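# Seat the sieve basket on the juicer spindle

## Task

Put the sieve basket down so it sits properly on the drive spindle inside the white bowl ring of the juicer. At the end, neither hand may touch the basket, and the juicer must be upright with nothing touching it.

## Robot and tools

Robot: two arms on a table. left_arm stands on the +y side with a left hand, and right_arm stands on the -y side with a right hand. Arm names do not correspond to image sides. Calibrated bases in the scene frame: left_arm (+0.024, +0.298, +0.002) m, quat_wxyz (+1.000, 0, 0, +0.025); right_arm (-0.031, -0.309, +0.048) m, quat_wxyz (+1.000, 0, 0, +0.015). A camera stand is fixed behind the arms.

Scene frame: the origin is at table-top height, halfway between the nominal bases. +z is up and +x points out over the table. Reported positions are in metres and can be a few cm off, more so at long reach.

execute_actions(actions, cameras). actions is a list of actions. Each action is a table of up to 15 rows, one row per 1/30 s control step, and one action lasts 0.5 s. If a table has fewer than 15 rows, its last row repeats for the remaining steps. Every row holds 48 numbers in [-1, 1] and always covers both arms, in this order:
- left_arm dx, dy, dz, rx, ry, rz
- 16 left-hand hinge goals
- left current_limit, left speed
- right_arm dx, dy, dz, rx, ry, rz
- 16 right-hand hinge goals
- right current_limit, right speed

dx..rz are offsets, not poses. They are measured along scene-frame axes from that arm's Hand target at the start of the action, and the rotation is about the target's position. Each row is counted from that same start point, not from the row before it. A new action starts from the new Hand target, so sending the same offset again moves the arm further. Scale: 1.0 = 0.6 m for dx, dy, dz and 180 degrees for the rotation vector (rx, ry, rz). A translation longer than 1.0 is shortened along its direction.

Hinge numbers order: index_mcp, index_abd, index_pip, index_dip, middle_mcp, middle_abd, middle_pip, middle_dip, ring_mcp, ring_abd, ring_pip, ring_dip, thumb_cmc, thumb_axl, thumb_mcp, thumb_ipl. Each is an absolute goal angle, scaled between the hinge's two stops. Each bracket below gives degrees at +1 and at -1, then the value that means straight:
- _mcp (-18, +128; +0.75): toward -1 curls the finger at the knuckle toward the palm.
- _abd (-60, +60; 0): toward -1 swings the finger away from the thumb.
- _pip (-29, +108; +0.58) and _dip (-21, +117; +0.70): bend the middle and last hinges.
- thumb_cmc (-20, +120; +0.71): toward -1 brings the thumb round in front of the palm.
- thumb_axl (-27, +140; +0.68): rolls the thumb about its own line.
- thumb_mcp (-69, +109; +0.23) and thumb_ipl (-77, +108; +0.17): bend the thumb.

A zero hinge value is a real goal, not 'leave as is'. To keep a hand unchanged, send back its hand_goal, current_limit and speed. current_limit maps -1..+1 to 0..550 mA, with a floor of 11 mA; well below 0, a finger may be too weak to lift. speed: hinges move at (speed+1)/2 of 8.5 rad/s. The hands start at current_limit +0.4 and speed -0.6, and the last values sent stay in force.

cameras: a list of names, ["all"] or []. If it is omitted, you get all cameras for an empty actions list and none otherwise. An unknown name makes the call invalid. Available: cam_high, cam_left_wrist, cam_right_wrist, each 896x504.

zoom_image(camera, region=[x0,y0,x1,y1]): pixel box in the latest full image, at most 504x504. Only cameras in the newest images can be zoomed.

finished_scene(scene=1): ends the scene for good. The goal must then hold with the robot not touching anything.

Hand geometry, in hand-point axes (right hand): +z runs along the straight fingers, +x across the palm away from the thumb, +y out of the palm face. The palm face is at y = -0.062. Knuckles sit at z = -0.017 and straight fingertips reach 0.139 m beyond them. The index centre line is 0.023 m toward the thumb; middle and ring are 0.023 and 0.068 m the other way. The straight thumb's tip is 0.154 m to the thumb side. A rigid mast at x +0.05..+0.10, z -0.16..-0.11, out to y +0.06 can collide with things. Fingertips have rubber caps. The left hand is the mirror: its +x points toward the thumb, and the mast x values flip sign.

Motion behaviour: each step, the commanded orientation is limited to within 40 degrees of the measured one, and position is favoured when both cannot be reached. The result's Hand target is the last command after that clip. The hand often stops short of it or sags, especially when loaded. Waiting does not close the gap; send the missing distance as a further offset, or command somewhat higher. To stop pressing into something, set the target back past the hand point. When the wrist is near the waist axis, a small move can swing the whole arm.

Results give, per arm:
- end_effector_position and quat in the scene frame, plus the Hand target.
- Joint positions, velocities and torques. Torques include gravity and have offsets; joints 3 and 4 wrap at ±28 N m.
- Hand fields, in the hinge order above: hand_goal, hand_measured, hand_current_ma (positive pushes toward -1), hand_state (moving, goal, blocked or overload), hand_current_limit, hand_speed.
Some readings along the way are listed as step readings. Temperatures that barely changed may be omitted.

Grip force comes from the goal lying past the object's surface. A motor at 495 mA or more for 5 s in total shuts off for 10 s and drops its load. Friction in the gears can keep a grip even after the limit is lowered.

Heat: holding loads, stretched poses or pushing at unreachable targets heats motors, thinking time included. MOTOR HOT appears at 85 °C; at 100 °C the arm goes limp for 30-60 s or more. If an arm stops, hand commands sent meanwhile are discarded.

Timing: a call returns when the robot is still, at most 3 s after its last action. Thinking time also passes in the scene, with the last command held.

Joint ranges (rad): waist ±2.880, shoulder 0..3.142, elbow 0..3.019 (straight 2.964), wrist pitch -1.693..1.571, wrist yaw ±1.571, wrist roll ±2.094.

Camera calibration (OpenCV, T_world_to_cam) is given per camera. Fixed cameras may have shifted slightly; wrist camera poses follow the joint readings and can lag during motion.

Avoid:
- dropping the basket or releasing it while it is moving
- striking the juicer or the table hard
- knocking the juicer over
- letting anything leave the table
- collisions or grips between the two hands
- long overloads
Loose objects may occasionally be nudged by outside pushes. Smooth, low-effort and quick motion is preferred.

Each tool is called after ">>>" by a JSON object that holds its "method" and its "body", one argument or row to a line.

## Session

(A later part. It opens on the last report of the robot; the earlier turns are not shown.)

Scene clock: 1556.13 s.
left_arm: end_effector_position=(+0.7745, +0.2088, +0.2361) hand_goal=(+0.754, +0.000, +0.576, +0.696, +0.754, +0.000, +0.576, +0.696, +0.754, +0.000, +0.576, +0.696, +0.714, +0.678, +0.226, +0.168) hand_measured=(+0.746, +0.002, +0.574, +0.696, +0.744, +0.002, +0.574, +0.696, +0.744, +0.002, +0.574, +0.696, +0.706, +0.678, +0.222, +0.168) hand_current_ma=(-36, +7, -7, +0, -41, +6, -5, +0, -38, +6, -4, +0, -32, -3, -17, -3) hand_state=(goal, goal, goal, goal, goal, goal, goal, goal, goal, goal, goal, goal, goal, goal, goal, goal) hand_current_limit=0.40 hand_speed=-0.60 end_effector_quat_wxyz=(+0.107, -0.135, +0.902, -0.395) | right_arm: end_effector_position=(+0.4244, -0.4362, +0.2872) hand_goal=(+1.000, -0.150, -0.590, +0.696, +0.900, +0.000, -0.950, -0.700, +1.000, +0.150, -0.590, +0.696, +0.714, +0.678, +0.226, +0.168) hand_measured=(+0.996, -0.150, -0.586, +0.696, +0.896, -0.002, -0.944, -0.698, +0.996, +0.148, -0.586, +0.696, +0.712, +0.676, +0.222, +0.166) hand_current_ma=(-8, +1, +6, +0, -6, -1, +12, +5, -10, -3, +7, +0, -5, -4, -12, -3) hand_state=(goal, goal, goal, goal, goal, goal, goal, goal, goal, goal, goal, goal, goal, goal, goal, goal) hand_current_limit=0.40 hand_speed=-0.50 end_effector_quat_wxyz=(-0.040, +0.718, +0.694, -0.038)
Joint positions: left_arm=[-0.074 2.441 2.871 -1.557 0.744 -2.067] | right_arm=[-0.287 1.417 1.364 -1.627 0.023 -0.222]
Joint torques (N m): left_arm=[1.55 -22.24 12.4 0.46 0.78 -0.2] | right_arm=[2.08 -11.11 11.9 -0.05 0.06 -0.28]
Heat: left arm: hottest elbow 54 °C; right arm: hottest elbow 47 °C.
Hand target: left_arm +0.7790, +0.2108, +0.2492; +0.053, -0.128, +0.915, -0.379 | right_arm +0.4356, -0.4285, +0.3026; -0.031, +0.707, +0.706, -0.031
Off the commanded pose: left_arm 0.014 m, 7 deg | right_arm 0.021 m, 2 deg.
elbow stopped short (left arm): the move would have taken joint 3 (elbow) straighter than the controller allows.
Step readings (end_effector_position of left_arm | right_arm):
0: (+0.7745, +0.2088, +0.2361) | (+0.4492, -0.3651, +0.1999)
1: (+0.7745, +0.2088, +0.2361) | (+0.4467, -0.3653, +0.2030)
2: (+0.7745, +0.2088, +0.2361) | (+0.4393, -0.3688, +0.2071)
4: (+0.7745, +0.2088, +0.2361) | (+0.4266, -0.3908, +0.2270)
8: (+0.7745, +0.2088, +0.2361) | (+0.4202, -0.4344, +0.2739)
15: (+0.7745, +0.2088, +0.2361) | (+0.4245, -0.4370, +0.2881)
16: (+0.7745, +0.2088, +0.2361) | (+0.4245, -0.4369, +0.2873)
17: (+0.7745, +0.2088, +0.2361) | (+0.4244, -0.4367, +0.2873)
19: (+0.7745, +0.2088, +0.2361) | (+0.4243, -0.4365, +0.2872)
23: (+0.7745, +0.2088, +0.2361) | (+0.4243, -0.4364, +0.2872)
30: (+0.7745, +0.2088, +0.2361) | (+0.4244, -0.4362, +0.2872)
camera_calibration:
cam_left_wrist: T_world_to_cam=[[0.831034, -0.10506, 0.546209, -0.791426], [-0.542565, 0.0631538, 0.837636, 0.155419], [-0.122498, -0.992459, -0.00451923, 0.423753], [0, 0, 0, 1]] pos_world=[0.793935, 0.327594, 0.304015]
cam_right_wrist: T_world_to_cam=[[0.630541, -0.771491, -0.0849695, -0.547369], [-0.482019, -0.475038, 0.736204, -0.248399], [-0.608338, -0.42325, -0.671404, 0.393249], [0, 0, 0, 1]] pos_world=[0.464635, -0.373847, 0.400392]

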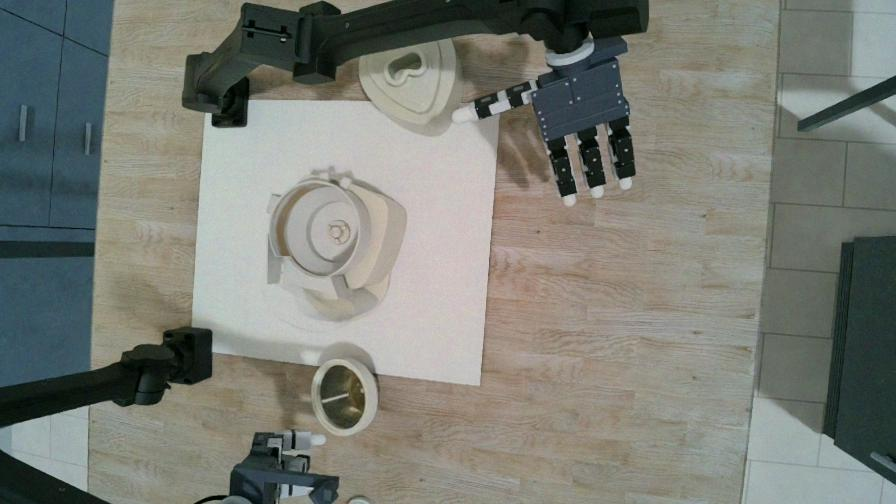

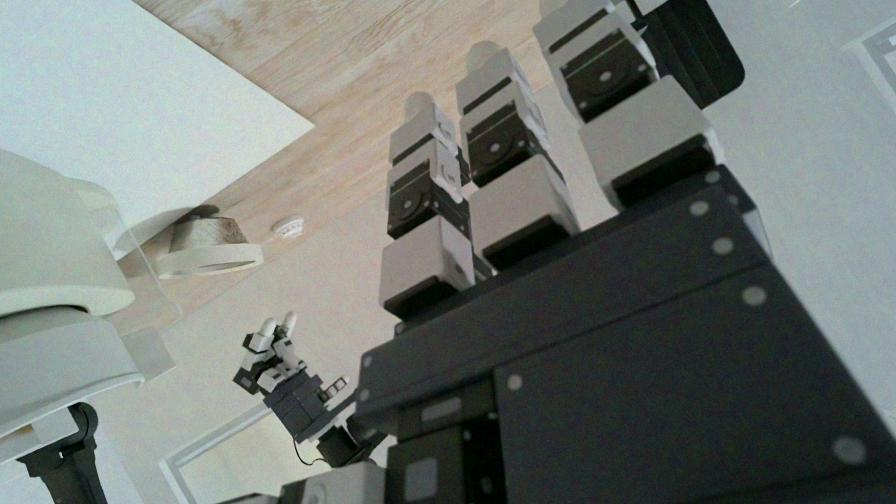

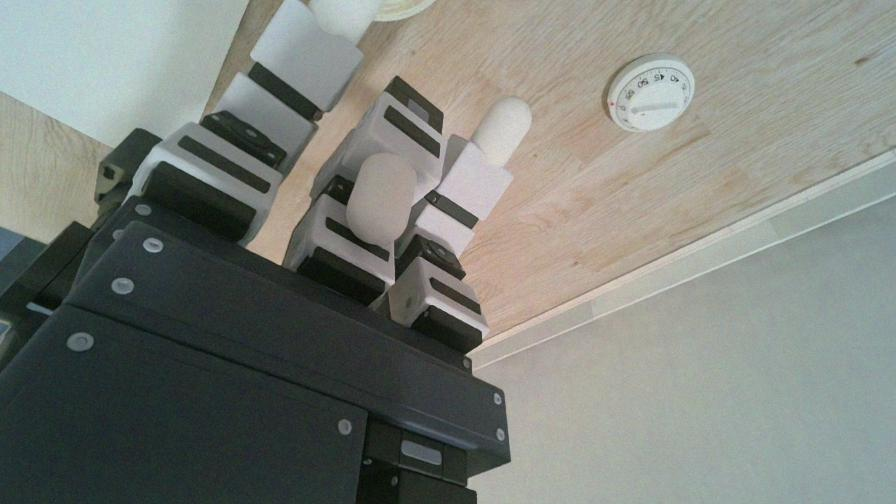

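>>> {"method": "execute_actions", "body": {
  "actions": [
    [[0,0,0,0,0,0,0.754,0,0.576,0.696,0.754,0,0.576,0.696,0.754,0,0.576,0.696,0.714,0.678,0.226,0.168,0.4,-0.6, 0.0767,0.114,0.0,0,0,0,1.0,-0.15,-0.591,0.696,0.9,0,-0.95,-0.7,1.0,0.15,-0.591,0.696,0.714,0.678,0.226,0.168,0.4,-0.5]],
    [[0,0,0,0,0,0,0.754,0,0.576,0.696,0.754,0,0.576,0.696,0.754,0,0.576,0.696,0.714,0.678,0.226,0.168,0.4,-0.6, 0.0,0,-0.13,0,0,0,1.0,-0.15,-0.591,0.696,0.9,0,-0.95,-0.7,1.0,0.15,-0.591,0.696,0.714,0.678,0.226,0.168,0.4,-0.5]]
  ],
  "cameras": ["cam_high","cam_left_wrist","cam_right_wrist"]
}}

>>> {"method": "zoom_image", "body": {
  "camera": "cam_high",
  "region": [310, 355, 400, 445]
}}

>>> {"method": "zoom_image", "body": {
  "camera": "cam_left_wrist",
  "region": [150, 190, 280, 320]
}}

Scene clock: 1577.33 s.
left_arm: end_effector_position=(+0.7745, +0.2088, +0.2361) hand_goal=(+0.754, +0.000, +0.576, +0.696, +0.754, +0.000, +0.576, +0.696, +0.754, +0.000, +0.576, +0.696, +0.714, +0.678, +0.226, +0.168) hand_measured=(+0.746, +0.002, +0.574, +0.696, +0.744, +0.002, +0.574, +0.696, +0.744, +0.002, +0.574, +0.696, +0.706, +0.678, +0.222, +0.168) hand_current_ma=(-36, +7, -7, +0, -41, +6, -5, +0, -38, +6, -4, +0, -32, -3, -17, -3) hand_state=(goal, goal, goal, goal, goal, goal, goal, goal, goal, goal, goal, goal, goal, goal, goal, goal) hand_current_limit=0.40 hand_speed=-0.60 end_effector_quat_wxyz=(+0.107, -0.135, +0.902, -0.395) | right_arm: end_effector_position=(+0.4742, -0.3546, +0.2089) hand_goal=(+1.000, -0.150, -0.590, +0.696, +0.900, +0.000, -0.950, -0.700, +1.000, +0.150, -0.590, +0.696, +0.714, +0.678, +0.226, +0.168) hand_measured=(+0.998, -0.148, -0.586, +0.696, +0.898, -0.002, -0.944, -0.698, +0.998, +0.148, -0.586, +0.696, +0.712, +0.676, +0.222, +0.166) hand_current_ma=(-3, +1, +6, +0, -2, -1, +11, +5, -4, -2, +7, +0, -2, -4, -11, -3) hand_state=(goal, goal, goal, goal, goal, goal, goal, goal, goal, goal, goal, goal, goal, goal, goal, goal) hand_current_limit=0.40 hand_speed=-0.50 end_effector_quat_wxyz=(-0.048, +0.699, +0.712, -0.044)
Joint positions: left_arm=[-0.074 2.441 2.871 -1.557 0.744 -2.067] | right_arm=[-0.087 1.553 1.309 -1.458 0.003 -0.076]
Joint torques (N m): left_arm=[1.61 -22.24 12.4 0.44 0.79 -0.2] | right_arm=[0.21 -14.33 9.29 0.85 0.23 0]
Heat: left arm: hottest elbow 54 °C; right arm: hottest elbow 48 °C.
Hand target: left_arm +0.7790, +0.2108, +0.2492; +0.053, -0.128, +0.915, -0.379 | right_arm +0.4815, -0.3601, +0.2246; -0.031, +0.707, +0.706, -0.031
Off the commanded pose: left_arm 0.014 m, 7 deg | right_arm 0.018 m, 3 deg.
elbow stopped short (left arm): the move would have taken joint 3 (elbow) straighter than the controller allows.
Step readings (end_effector_position of left_arm | right_arm):
0: (+0.7745, +0.2088, +0.2361) | (+0.4244, -0.4362, +0.2872)
1: (+0.7745, +0.2088, +0.2361) | (+0.4268, -0.4324, +0.2865)
2: (+0.7745, +0.2088, +0.2361) | (+0.4309, -0.4269, +0.2876)
4: (+0.7745, +0.2088, +0.2361) | (+0.4481, -0.3961, +0.2870)
8: (+0.7745, +0.2088, +0.2361) | (+0.4704, -0.3423, +0.2777)
15: (+0.7745, +0.2088, +0.2361) | (+0.4706, -0.3465, +0.2718)
16: (+0.7745, +0.2088, +0.2361) | (+0.4731, -0.3483, +0.2679)
17: (+0.7745, +0.2088, +0.2361) | (+0.4756, -0.3502, +0.2624)
19: (+0.7745, +0.2088, +0.2361) | (+0.4748, -0.3528, +0.2405)
23: (+0.7745, +0.2088, +0.2361) | (+0.4714, -0.3543, +0.2113)
30: (+0.7745, +0.2088, +0.2361) | (+0.4742, -0.3546, +0.2089)
camera_calibration:
cam_left_wrist: T_world_to_cam=[[0.831034, -0.10506, 0.546209, -0.791426], [-0.542565, 0.0631538, 0.837636, 0.155419], [-0.122498, -0.992459, -0.00451923, 0.423753], [0, 0, 0, 1]] pos_world=[0.793935, 0.327594, 0.304015]
cam_right_wrist: T_world_to_cam=[[0.667765, -0.737267, -0.102602, -0.524308], [-0.441856, -0.503525, 0.742446, -0.158391], [-0.599044, -0.450444, -0.662002, 0.38956], [0, 0, 0, 1]] pos_world=[0.513492, -0.290833, 0.321691]

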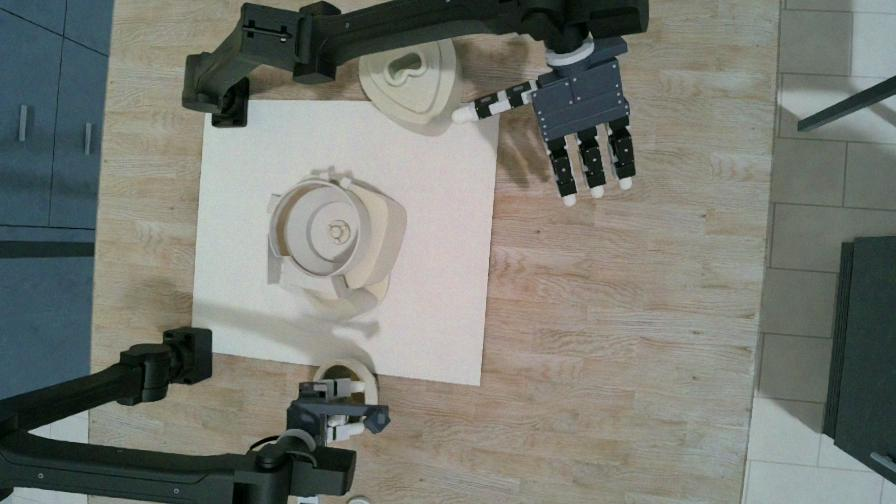

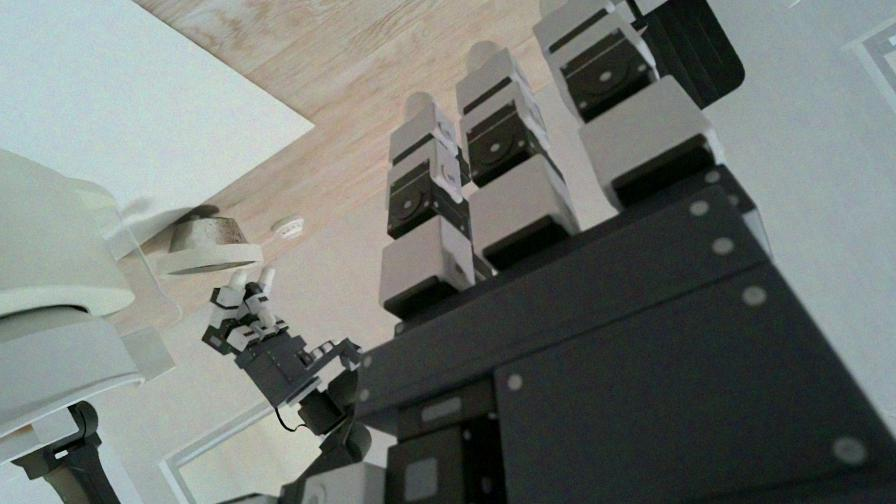

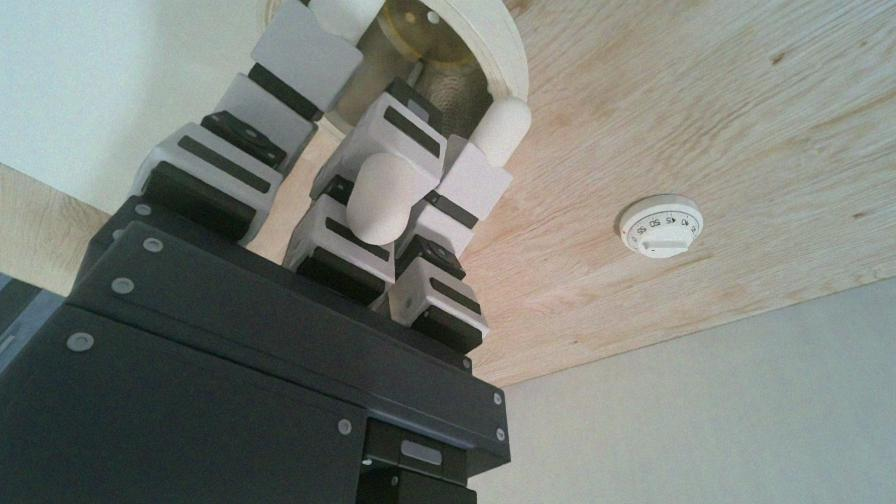

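Scaled by 5.600 from the camera's 896x504 image, which has a finer 1280x720 frame.

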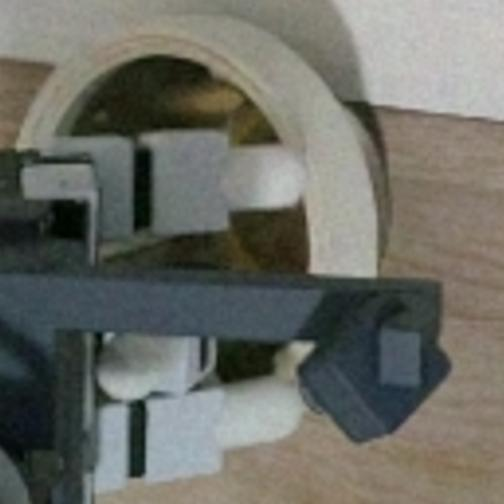

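Scaled by 3.877 from the camera's 896x504 image, which has a finer 1280x720 frame.

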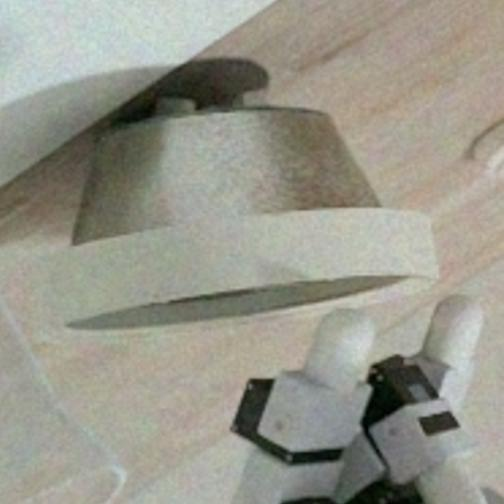

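>>> {"method": "execute_actions", "body": {
  "actions": [
    [[0,0,0,0,0,0,0.754,0,0.576,0.696,0.754,0,0.576,0.696,0.754,0,0.576,0.696,0.714,0.678,0.226,0.168,0.4,-0.6, 0.022,0,0.01,0,0,0,1.0,-0.15,-0.591,0.696,0.9,0,-0.95,-0.7,1.0,0.15,-0.591,0.696,0.714,0.678,0.226,0.168,0.4,-0.5]],
    [[0,0,0,0,0,0,0.754,0,0.576,0.696,0.754,0,0.576,0.696,0.754,0,0.576,0.696,0.714,0.678,0.226,0.168,0.4,-0.6, 0.0,0,-0.035,0,0,0,1.0,-0.15,-0.591,0.696,0.9,0,-0.95,-0.7,1.0,0.15,-0.591,0.696,0.714,0.678,0.226,0.168,0.4,-0.5]]
  ],
  "cameras": ["cam_high","cam_left_wrist"]
}}

>>> {"method": "zoom_image", "body": {
  "camera": "cam_high",
  "region": [310, 355, 400, 445]
}}

>>> {"method": "zoom_image", "body": {
  "camera": "cam_left_wrist",
  "region": [150, 190, 280, 320]
}}

Scene clock: 1588.13 s.
left_arm: end_effector_position=(+0.7745, +0.2088, +0.2361) hand_goal=(+0.754, +0.000, +0.576, +0.696, +0.754, +0.000, +0.576, +0.696, +0.754, +0.000, +0.576, +0.696, +0.714, +0.678, +0.226, +0.168) hand_measured=(+0.746, +0.002, +0.574, +0.696, +0.744, +0.002, +0.574, +0.696, +0.744, +0.002, +0.574, +0.696, +0.706, +0.678, +0.222, +0.168) hand_current_ma=(-36, +7, -7, +0, -41, +6, -5, +0, -38, +6, -4, +0, -32, -3, -17, -3) hand_state=(goal, goal, goal, goal, goal, goal, goal, goal, goal, goal, goal, goal, goal, goal, goal, goal) hand_current_limit=0.40 hand_speed=-0.60 end_effector_quat_wxyz=(+0.107, -0.135, +0.902, -0.395) | right_arm: end_effector_position=(+0.4854, -0.3554, +0.2013) hand_goal=(+1.000, -0.150, -0.590, +0.696, +0.900, +0.000, -0.950, -0.700, +1.000, +0.150, -0.590, +0.696, +0.714, +0.678, +0.226, +0.168) hand_measured=(+0.998, -0.148, -0.586, +0.696, +0.898, -0.002, -0.944, -0.698, +0.998, +0.148, -0.586, +0.696, +0.712, +0.676, +0.222, +0.166) hand_current_ma=(-3, +1, +6, +0, -2, -1, +11, +5, -4, -2, +7, +0, -2, -4, -11, -3) hand_state=(goal, goal, goal, goal, goal, goal, goal, goal, goal, goal, goal, goal, goal, goal, goal, goal) hand_current_limit=0.40 hand_speed=-0.50 end_effector_quat_wxyz=(-0.043, +0.700, +0.712, -0.040)
Joint positions: left_arm=[-0.074 2.441 2.871 -1.557 0.744 -2.067] | right_arm=[-0.087 1.578 1.315 -1.425 0.003 -0.074]
Joint torques (N m): left_arm=[1.61 -22.24 12.4 0.46 0.78 -0.2] | right_arm=[1.14 -13.22 9.62 0.88 0.22 0]
Heat: left arm: hottest elbow 54 °C; right arm: hottest elbow 48 °C.
Hand target: left_arm +0.7790, +0.2108, +0.2492; +0.053, -0.128, +0.915, -0.379 | right_arm +0.4947, -0.3601, +0.2096; -0.031, +0.707, +0.706, -0.031
Off the commanded pose: left_arm 0.014 m, 7 deg | right_arm 0.013 m, 2 deg.
elbow stopped short (left arm): the move would have taken joint 3 (elbow) straighter than the controller allows.
Step readings (end_effector_position of left_arm | right_arm):
0: (+0.7745, +0.2088, +0.2361) | (+0.4742, -0.3546, +0.2089)
1: (+0.7745, +0.2088, +0.2361) | (+0.4742, -0.3546, +0.2089)
2: (+0.7745, +0.2088, +0.2361) | (+0.4748, -0.3547, +0.2088)
4: (+0.7745, +0.2088, +0.2361) | (+0.4759, -0.3548, +0.2093)
8: (+0.7745, +0.2088, +0.2361) | (+0.4765, -0.3548, +0.2085)
15: (+0.7745, +0.2088, +0.2361) | (+0.4765, -0.3549, +0.2085)
16: (+0.7745, +0.2088, +0.2361) | (+0.4770, -0.3549, +0.2073)
17: (+0.7745, +0.2088, +0.2361) | (+0.4797, -0.3550, +0.2077)
19: (+0.7745, +0.2088, +0.2361) | (+0.4837, -0.3553, +0.2062)
23: (+0.7745, +0.2088, +0.2361) | (+0.4854, -0.3554, +0.2020)
30: (+0.7745, +0.2088, +0.2361) | (+0.4854, -0.3554, +0.2013)
camera_calibration:
cam_left_wrist: T_world_to_cam=[[0.831034, -0.10506, 0.546209, -0.791426], [-0.542565, 0.0631538, 0.837636, 0.155419], [-0.122498, -0.992459, -0.00451923, 0.423753], [0, 0, 0, 1]] pos_world=[0.793935, 0.327594, 0.304015]
Images, in order (width x height): cam_high 896x504, cam_left_wrist 896x504.

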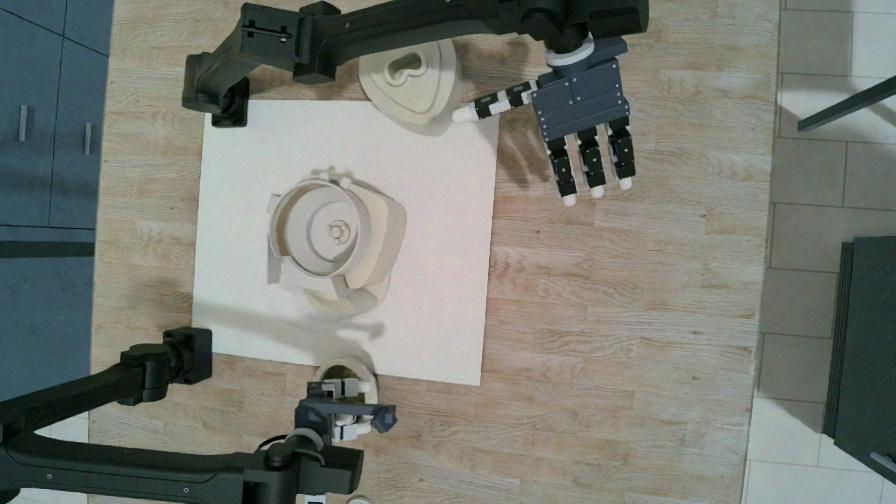

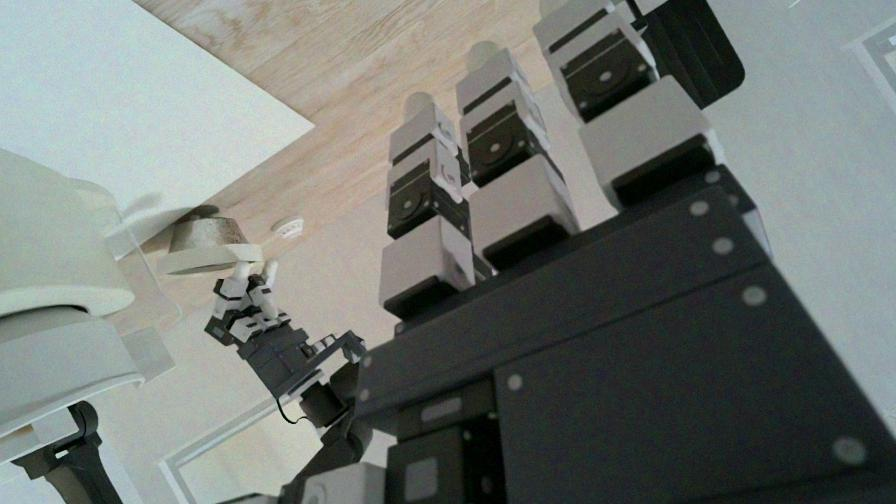

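Scaled by 5.600 from the camera's 896x504 image, which has a finer 1280x720 frame.

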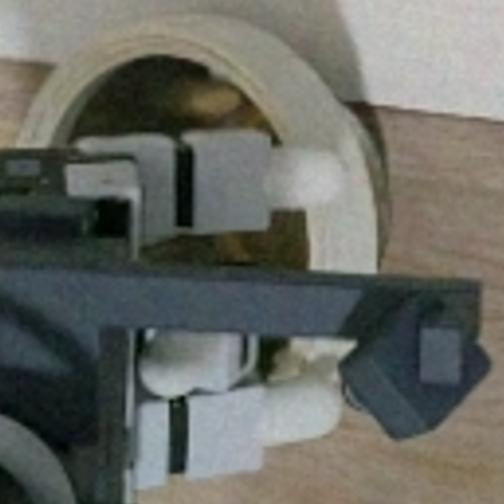

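Scaled by 3.877 from the camera's 896x504 image, which has a finer 1280x720 frame.

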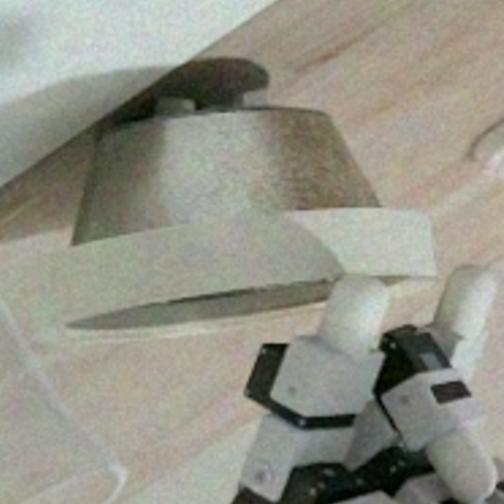

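>>> {"method": "execute_actions", "body": {
  "actions": [
    [[0,0,0,0,0,0,0.754,0,0.576,0.696,0.754,0,0.576,0.696,0.754,0,0.576,0.696,0.714,0.678,0.226,0.168,0.4,-0.6, 0.0,0,-0.02,0,0,0,1.0,-0.15,-0.591,0.696,0.9,0,-0.95,-0.7,1.0,0.15,-0.591,0.696,0.714,0.678,0.226,0.168,0.4,-0.5]]
  ],
  "cameras": ["cam_high","cam_left_wrist"]
}}

>>> {"method": "zoom_image", "body": {
  "camera": "cam_left_wrist",
  "region": [150, 190, 280, 320]
}}

Scene clock: 1593.10 s.
left_arm: end_effector_position=(+0.7745, +0.2088, +0.2361) hand_goal=(+0.754, +0.000, +0.576, +0.696, +0.754, +0.000, +0.576, +0.696, +0.754, +0.000, +0.576, +0.696, +0.714, +0.678, +0.226, +0.168) hand_measured=(+0.746, +0.002, +0.574, +0.696, +0.744, +0.002, +0.574, +0.696, +0.744, +0.002, +0.574, +0.696, +0.706, +0.678, +0.222, +0.168) hand_current_ma=(-36, +7, -7, +0, -41, +6, -5, +0, -38, +6, -4, +0, -32, -3, -17, -3) hand_state=(goal, goal, goal, goal, goal, goal, goal, goal, goal, goal, goal, goal, goal, goal, goal, goal) hand_current_limit=0.40 hand_speed=-0.60 end_effector_quat_wxyz=(+0.107, -0.135, +0.902, -0.395) | right_arm: end_effector_position=(+0.4899, -0.3557, +0.1960) hand_goal=(+1.000, -0.150, -0.590, +0.696, +0.900, +0.000, -0.950, -0.700, +1.000, +0.150, -0.590, +0.696, +0.714, +0.678, +0.226, +0.168) hand_measured=(+0.998, -0.148, -0.586, +0.696, +0.898, -0.002, -0.944, -0.698, +0.998, +0.148, -0.586, +0.696, +0.712, +0.676, +0.222, +0.166) hand_current_ma=(-3, +1, +6, +0, -2, -1, +11, +5, -4, -2, +7, +0, -2, -4, -11, -3) hand_state=(goal, goal, goal, goal, goal, goal, goal, goal, goal, goal, goal, goal, goal, goal, goal, goal) hand_current_limit=0.40 hand_speed=-0.50 end_effector_quat_wxyz=(-0.037, +0.700, +0.712, -0.035)
Joint positions: left_arm=[-0.074 2.441 2.871 -1.557 0.744 -2.067] | right_arm=[-0.087 1.584 1.306 -1.395 0.003 -0.074]
Joint torques (N m): left_arm=[1.61 -22.24 12.38 0.46 0.78 -0.2] | right_arm=[0.32 -12.81 8.34 1.05 0.26 -0.05]
Heat: left arm: hottest elbow 54 °C; right arm: hottest elbow 47 °C.
Hand target: left_arm +0.7790, +0.2108, +0.2492; +0.053, -0.128, +0.915, -0.379 | right_arm +0.4947, -0.3601, +0.1976; -0.031, +0.707, +0.706, -0.031
Off the commanded pose: left_arm 0.014 m, 7 deg | right_arm 0.007 m, 1 deg.
elbow stopped short (left arm): the move would have taken joint 3 (elbow) straighter than the controller allows.
Step readings (end_effector_position of left_arm | right_arm):
0: (+0.7745, +0.2088, +0.2361) | (+0.4854, -0.3554, +0.2013)
1: (+0.7745, +0.2088, +0.2361) | (+0.4859, -0.3554, +0.2008)
2: (+0.7745, +0.2088, +0.2361) | (+0.4871, -0.3555, +0.2000)
4: (+0.7745, +0.2088, +0.2361) | (+0.4897, -0.3556, +0.1993)
8: (+0.7745, +0.2088, +0.2361) | (+0.4899, -0.3557, +0.1960)
15: (+0.7745, +0.2088, +0.2361) | (+0.4899, -0.3557, +0.1960)
camera_calibration:
cam_left_wrist: T_world_to_cam=[[0.831034, -0.10506, 0.546209, -0.791426], [-0.542565, 0.0631538, 0.837636, 0.155419], [-0.122498, -0.992459, -0.00451923, 0.423753], [0, 0, 0, 1]] pos_world=[0.793935, 0.327594, 0.304015]
Images, in order (width x height): cam_high 896x504, cam_left_wrist 896x504.

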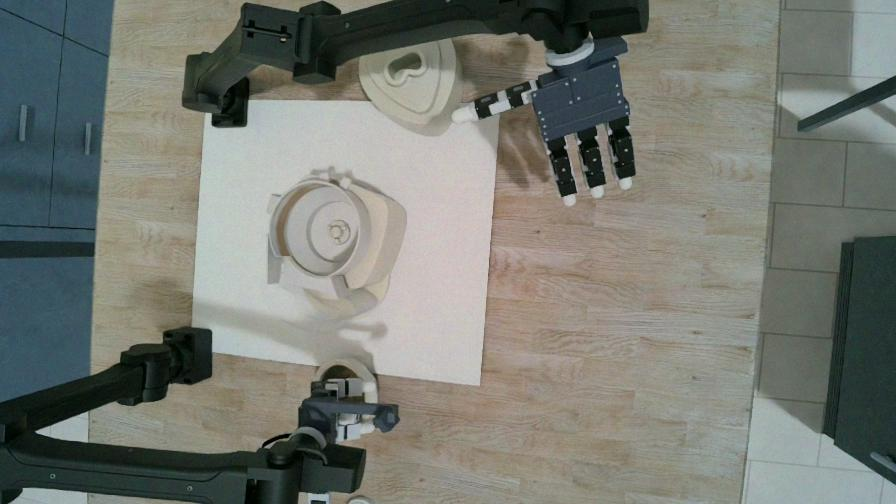

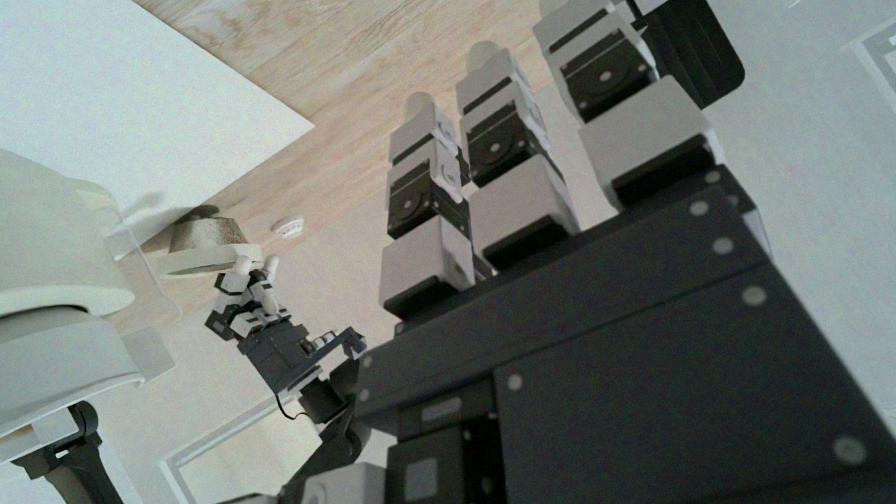

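Scaled by 3.877 from the camera's 896x504 image, which has a finer 1280x720 frame.

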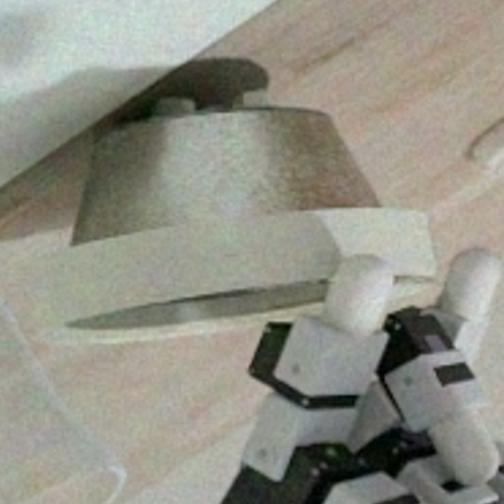

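>>> {"method": "execute_actions", "body": {
  "actions": [
    [[0,0,0,0,0,0,0.754,0,0.576,0.696,0.754,0,0.576,0.696,0.754,0,0.576,0.696,0.714,0.678,0.226,0.168,0.4,-0.6, 0.01,0,0.045,0,0,0,1.0,-0.15,-0.591,0.696,0.9,0,-0.95,-0.7,1.0,0.15,-0.591,0.696,0.714,0.678,0.226,0.168,0.4,-0.5]],
    [[0,0,0,0,0,0,0.754,0,0.576,0.696,0.754,0,0.576,0.696,0.754,0,0.576,0.696,0.714,0.678,0.226,0.168,0.4,-0.6, -0.022,0,-0.02,0,0,0,1.0,-0.15,-0.591,0.696,0.9,0,-0.95,-0.7,1.0,0.15,-0.591,0.696,0.714,0.678,0.226,0.168,0.4,-0.5]]
  ],
  "cameras": ["cam_high","cam_left_wrist"]
}}

>>> {"method": "zoom_image", "body": {
  "camera": "cam_high",
  "region": [310, 355, 400, 445]
}}

>>> {"method": "zoom_image", "body": {
  "camera": "cam_left_wrist",
  "region": [150, 190, 280, 320]
}}

Scene clock: 1600.97 s.
left_arm: end_effector_position=(+0.7745, +0.2088, +0.2361) hand_goal=(+0.754, +0.000, +0.576, +0.696, +0.754, +0.000, +0.576, +0.696, +0.754, +0.000, +0.576, +0.696, +0.714, +0.678, +0.226, +0.168) hand_measured=(+0.746, +0.002, +0.574, +0.696, +0.744, +0.002, +0.574, +0.696, +0.744, +0.002, +0.574, +0.696, +0.706, +0.678, +0.222, +0.168) hand_current_ma=(-36, +7, -7, +0, -41, +6, -5, +0, -38, +6, -4, +0, -32, -3, -17, -3) hand_state=(goal, goal, goal, goal, goal, goal, goal, goal, goal, goal, goal, goal, goal, goal, goal, goal) hand_current_limit=0.40 hand_speed=-0.60 end_effector_quat_wxyz=(+0.107, -0.135, +0.902, -0.395) | right_arm: end_effector_position=(+0.4839, -0.3553, +0.1973) hand_goal=(+1.000, -0.150, -0.590, +0.696, +0.900, +0.000, -0.950, -0.700, +1.000, +0.150, -0.590, +0.696, +0.714, +0.678, +0.226, +0.168) hand_measured=(+0.996, -0.148, -0.588, +0.696, +0.898, -0.002, -0.944, -0.698, +0.998, +0.148, -0.586, +0.696, +0.712, +0.676, +0.222, +0.166) hand_current_ma=(-7, +1, +2, +0, -2, -1, +11, +5, -5, -2, +7, +0, -2, -4, -11, -3) hand_state=(goal, goal, goal, goal, goal, goal, goal, goal, goal, goal, goal, goal, goal, goal, goal, goal) hand_current_limit=0.40 hand_speed=-0.50 end_effector_quat_wxyz=(-0.047, +0.700, +0.712, -0.044)
Joint positions: left_arm=[-0.074 2.441 2.871 -1.557 0.744 -2.067] | right_arm=[-0.087 1.584 1.314 -1.429 0.003 -0.073]
Joint torques (N m): left_arm=[1.55 -22.24 12.41 0.46 0.78 -0.21] | right_arm=[0.21 -15.85 8.24 0.8 0.27 0.02]
Heat: left arm: hottest elbow 54 °C; right arm: hottest elbow 46 °C.
Hand target: left_arm +0.7790, +0.2108, +0.2492; +0.053, -0.128, +0.915, -0.379 | right_arm +0.4876, -0.3601, +0.2126; -0.031, +0.707, +0.706, -0.031
Off the commanded pose: left_arm 0.014 m, 7 deg | right_arm 0.016 m, 3 deg.
elbow stopped short (left arm): the move would have taken joint 3 (elbow) straighter than the controller allows.
Step readings (end_effector_position of left_arm | right_arm):
0: (+0.7745, +0.2088, +0.2361) | (+0.4899, -0.3557, +0.1960)
1: (+0.7745, +0.2088, +0.2361) | (+0.4882, -0.3556, +0.1962)
2: (+0.7745, +0.2088, +0.2361) | (+0.4868, -0.3555, +0.1969)
4: (+0.7745, +0.2088, +0.2361) | (+0.4846, -0.3554, +0.1985)
8: (+0.7745, +0.2088, +0.2361) | (+0.4843, -0.3554, +0.2001)
15: (+0.7745, +0.2088, +0.2361) | (+0.4840, -0.3554, +0.2000)
16: (+0.7745, +0.2088, +0.2361) | (+0.4841, -0.3554, +0.1995)
17: (+0.7745, +0.2088, +0.2361) | (+0.4851, -0.3554, +0.1997)
19: (+0.7745, +0.2088, +0.2361) | (+0.4841, -0.3554, +0.1979)
23: (+0.7745, +0.2088, +0.2361) | (+0.4839, -0.3553, +0.1973)
30: (+0.7745, +0.2088, +0.2361) | (+0.4839, -0.3553, +0.1973)
camera_calibration:
cam_left_wrist: T_world_to_cam=[[0.831034, -0.10506, 0.546209, -0.791426], [-0.542565, 0.0631538, 0.837636, 0.155419], [-0.122498, -0.992459, -0.00451923, 0.423753], [0, 0, 0, 1]] pos_world=[0.793935, 0.327594, 0.304015]
Images, in order (width x height): cam_high 896x504, cam_left_wrist 896x504.

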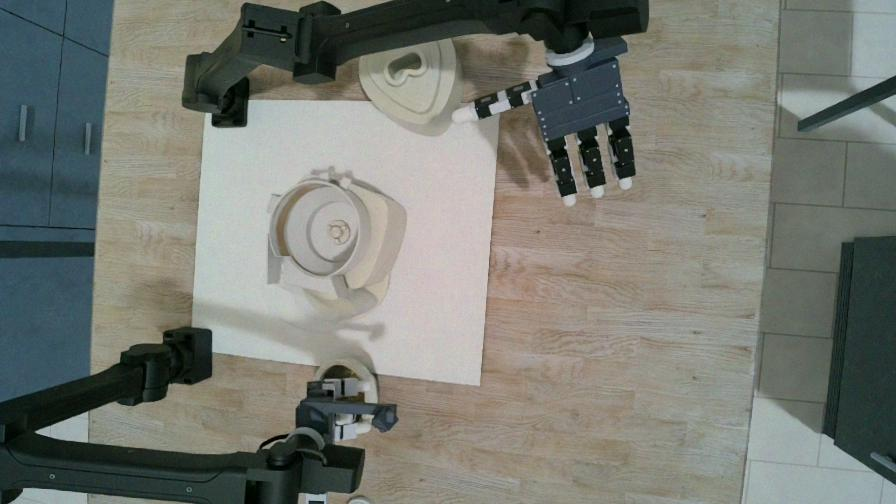

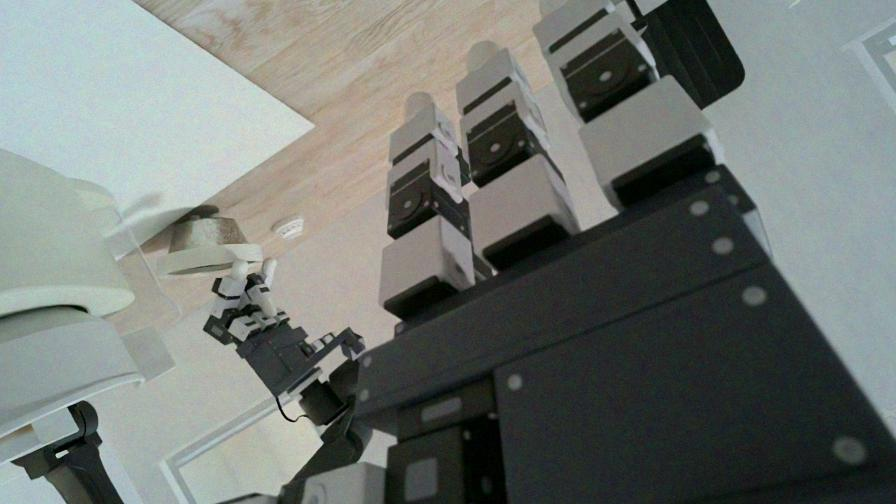

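Scaled by 5.600 from the camera's 896x504 image, which has a finer 1280x720 frame.

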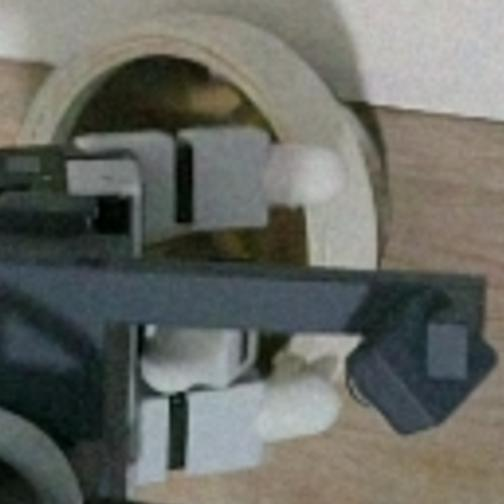

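Scaled by 3.877 from the camera's 896x504 image, which has a finer 1280x720 frame.

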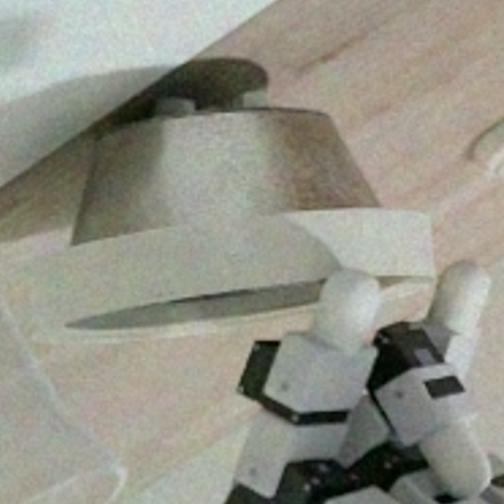

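>>> {"method": "execute_actions", "body": {
  "actions": [
    [[0,0,0,0,0,0,0.754,0,0.576,0.696,0.754,0,0.576,0.696,0.754,0,0.576,0.696,0.714,0.678,0.226,0.168,0.4,-0.6, -0.016,0,0.0,0,0,0,1.0,-0.15,-0.591,0.696,0.9,0,-0.95,-0.7,1.0,0.15,-0.591,0.696,0.714,0.678,0.226,0.168,0.4,-0.5]],
    [[0,0,0,0,0,0,0.754,0,0.576,0.696,0.754,0,0.576,0.696,0.754,0,0.576,0.696,0.714,0.678,0.226,0.168,0.4,-0.6, 0,0,-0.025,0,0,0,1.0,-0.15,-0.591,0.696,0.9,0,-0.95,-0.7,1.0,0.15,-0.591,0.696,0.714,0.678,0.226,0.168,0.4,-0.5]]
  ],
  "cameras": ["cam_high","cam_left_wrist"]
}}

>>> {"method": "zoom_image", "body": {
  "camera": "cam_high",
  "region": [310, 355, 400, 445]
}}

>>> {"method": "zoom_image", "body": {
  "camera": "cam_left_wrist",
  "region": [150, 190, 280, 320]
}}

Scene clock: 1613.23 s.
left_arm: end_effector_position=(+0.7745, +0.2088, +0.2361) hand_goal=(+0.754, +0.000, +0.576, +0.696, +0.754, +0.000, +0.576, +0.696, +0.754, +0.000, +0.576, +0.696, +0.714, +0.678, +0.226, +0.168) hand_measured=(+0.746, +0.002, +0.574, +0.696, +0.744, +0.002, +0.574, +0.696, +0.744, +0.002, +0.574, +0.696, +0.706, +0.678, +0.222, +0.168) hand_current_ma=(-36, +7, -7, +0, -41, +6, -5, +0, -38, +6, -4, +0, -32, -3, -17, -3) hand_state=(goal, goal, goal, goal, goal, goal, goal, goal, goal, goal, goal, goal, goal, goal, goal, goal) hand_current_limit=0.40 hand_speed=-0.60 end_effector_quat_wxyz=(+0.107, -0.135, +0.902, -0.395) | right_arm: end_effector_position=(+0.4781, -0.3552, +0.1929) hand_goal=(+1.000, -0.150, -0.590, +0.696, +0.900, +0.000, -0.950, -0.700, +1.000, +0.150, -0.590, +0.696, +0.714, +0.678, +0.226, +0.168) hand_measured=(+0.982, -0.148, -0.604, +0.690, +0.898, -0.002, -0.944, -0.698, +0.990, +0.148, -0.596, +0.692, +0.712, +0.676, +0.222, +0.166) hand_current_ma=(-48, +1, -35, -13, -3, -1, +11, +5, -26, -2, -12, -5, -2, -4, -11, -3) hand_state=(goal, goal, goal, goal, goal, goal, goal, goal, goal, goal, goal, goal, goal, goal, goal, goal) hand_current_limit=0.40 hand_speed=-0.50 end_effector_quat_wxyz=(-0.037, +0.700, +0.712, -0.035)
Joint positions: left_arm=[-0.074 2.441 2.871 -1.557 0.744 -2.067] | right_arm=[-0.087 1.556 1.265 -1.381 0.004 -0.073]
Joint torques (N m): left_arm=[1.61 -22.24 12.38 0.44 0.78 -0.2] | right_arm=[-0.21 -13.57 7.61 0.81 0.16 -0.03]
Heat: left arm: hottest elbow 54 °C; right arm: hottest elbow 46 °C.
Hand target: left_arm +0.7790, +0.2108, +0.2492; +0.053, -0.128, +0.915, -0.379 | right_arm +0.4780, -0.3601, +0.1976; -0.030, +0.707, +0.706, -0.031
Off the commanded pose: left_arm 0.014 m, 7 deg | right_arm 0.007 m, 1 deg.
elbow stopped short (left arm): the move would have taken joint 3 (elbow) straighter than the controller allows.
Step readings (end_effector_position of left_arm | right_arm):
0: (+0.7745, +0.2088, +0.2361) | (+0.4839, -0.3553, +0.1973)
1: (+0.7745, +0.2088, +0.2361) | (+0.4830, -0.3553, +0.1969)
2: (+0.7745, +0.2088, +0.2361) | (+0.4812, -0.3552, +0.1961)
4: (+0.7745, +0.2088, +0.2361) | (+0.4779, -0.3551, +0.1963)
8: (+0.7745, +0.2088, +0.2361) | (+0.4761, -0.3550, +0.1995)
15: (+0.7745, +0.2088, +0.2361) | (+0.4761, -0.3550, +0.1995)
16: (+0.7745, +0.2088, +0.2361) | (+0.4768, -0.3550, +0.1987)
17: (+0.7745, +0.2088, +0.2361) | (+0.4774, -0.3550, +0.1974)
19: (+0.7745, +0.2088, +0.2361) | (+0.4779, -0.3551, +0.1944)
23: (+0.7745, +0.2088, +0.2361) | (+0.4780, -0.3551, +0.1929)
30: (+0.7745, +0.2088, +0.2361) | (+0.4781, -0.3552, +0.1929)
camera_calibration:
cam_left_wrist: T_world_to_cam=[[0.831034, -0.10506, 0.546209, -0.791426], [-0.542565, 0.0631538, 0.837636, 0.155419], [-0.122498, -0.992459, -0.00451923, 0.423753], [0, 0, 0, 1]] pos_world=[0.793935, 0.327594, 0.304015]
Images, in order (width x height): cam_high 896x504, cam_left_wrist 896x504.

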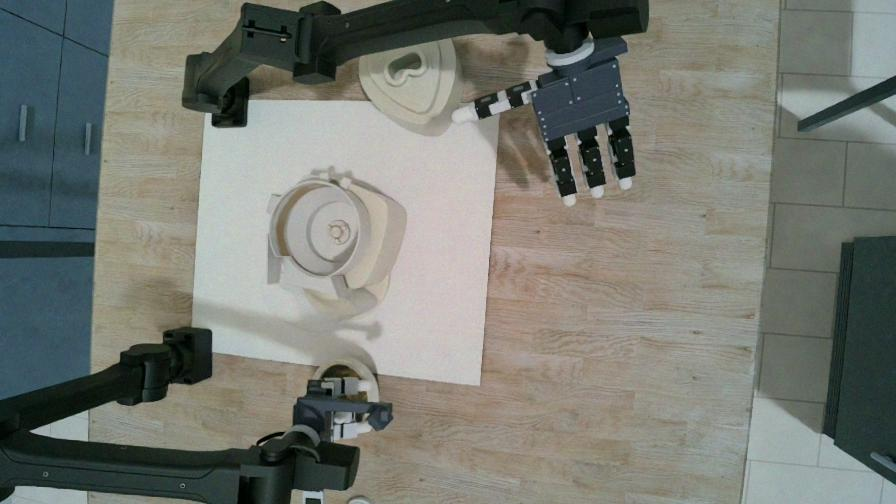

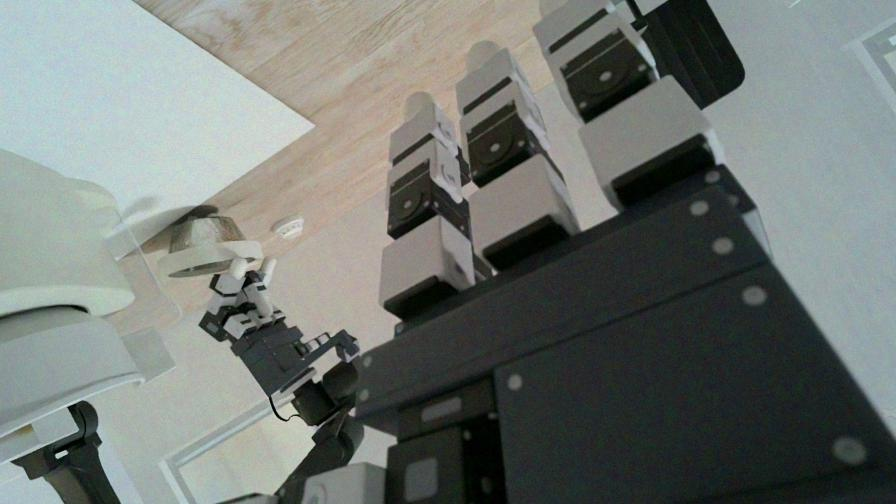

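Scaled by 5.600 from the camera's 896x504 image, which has a finer 1280x720 frame.

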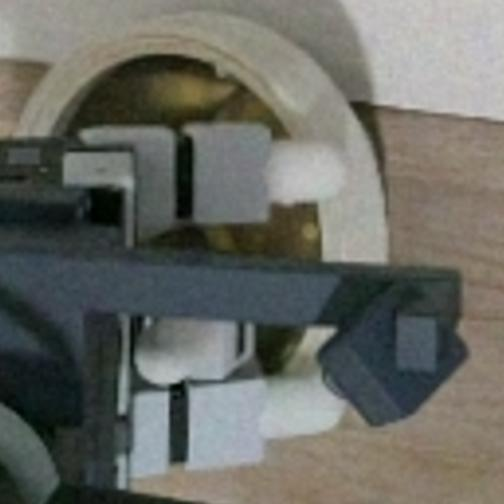

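Scaled by 3.877 from the camera's 896x504 image, which has a finer 1280x720 frame.

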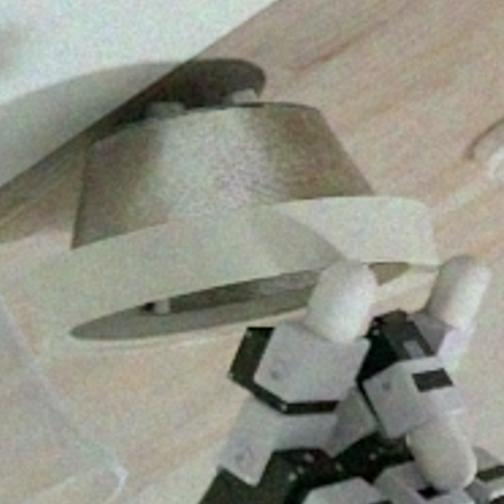

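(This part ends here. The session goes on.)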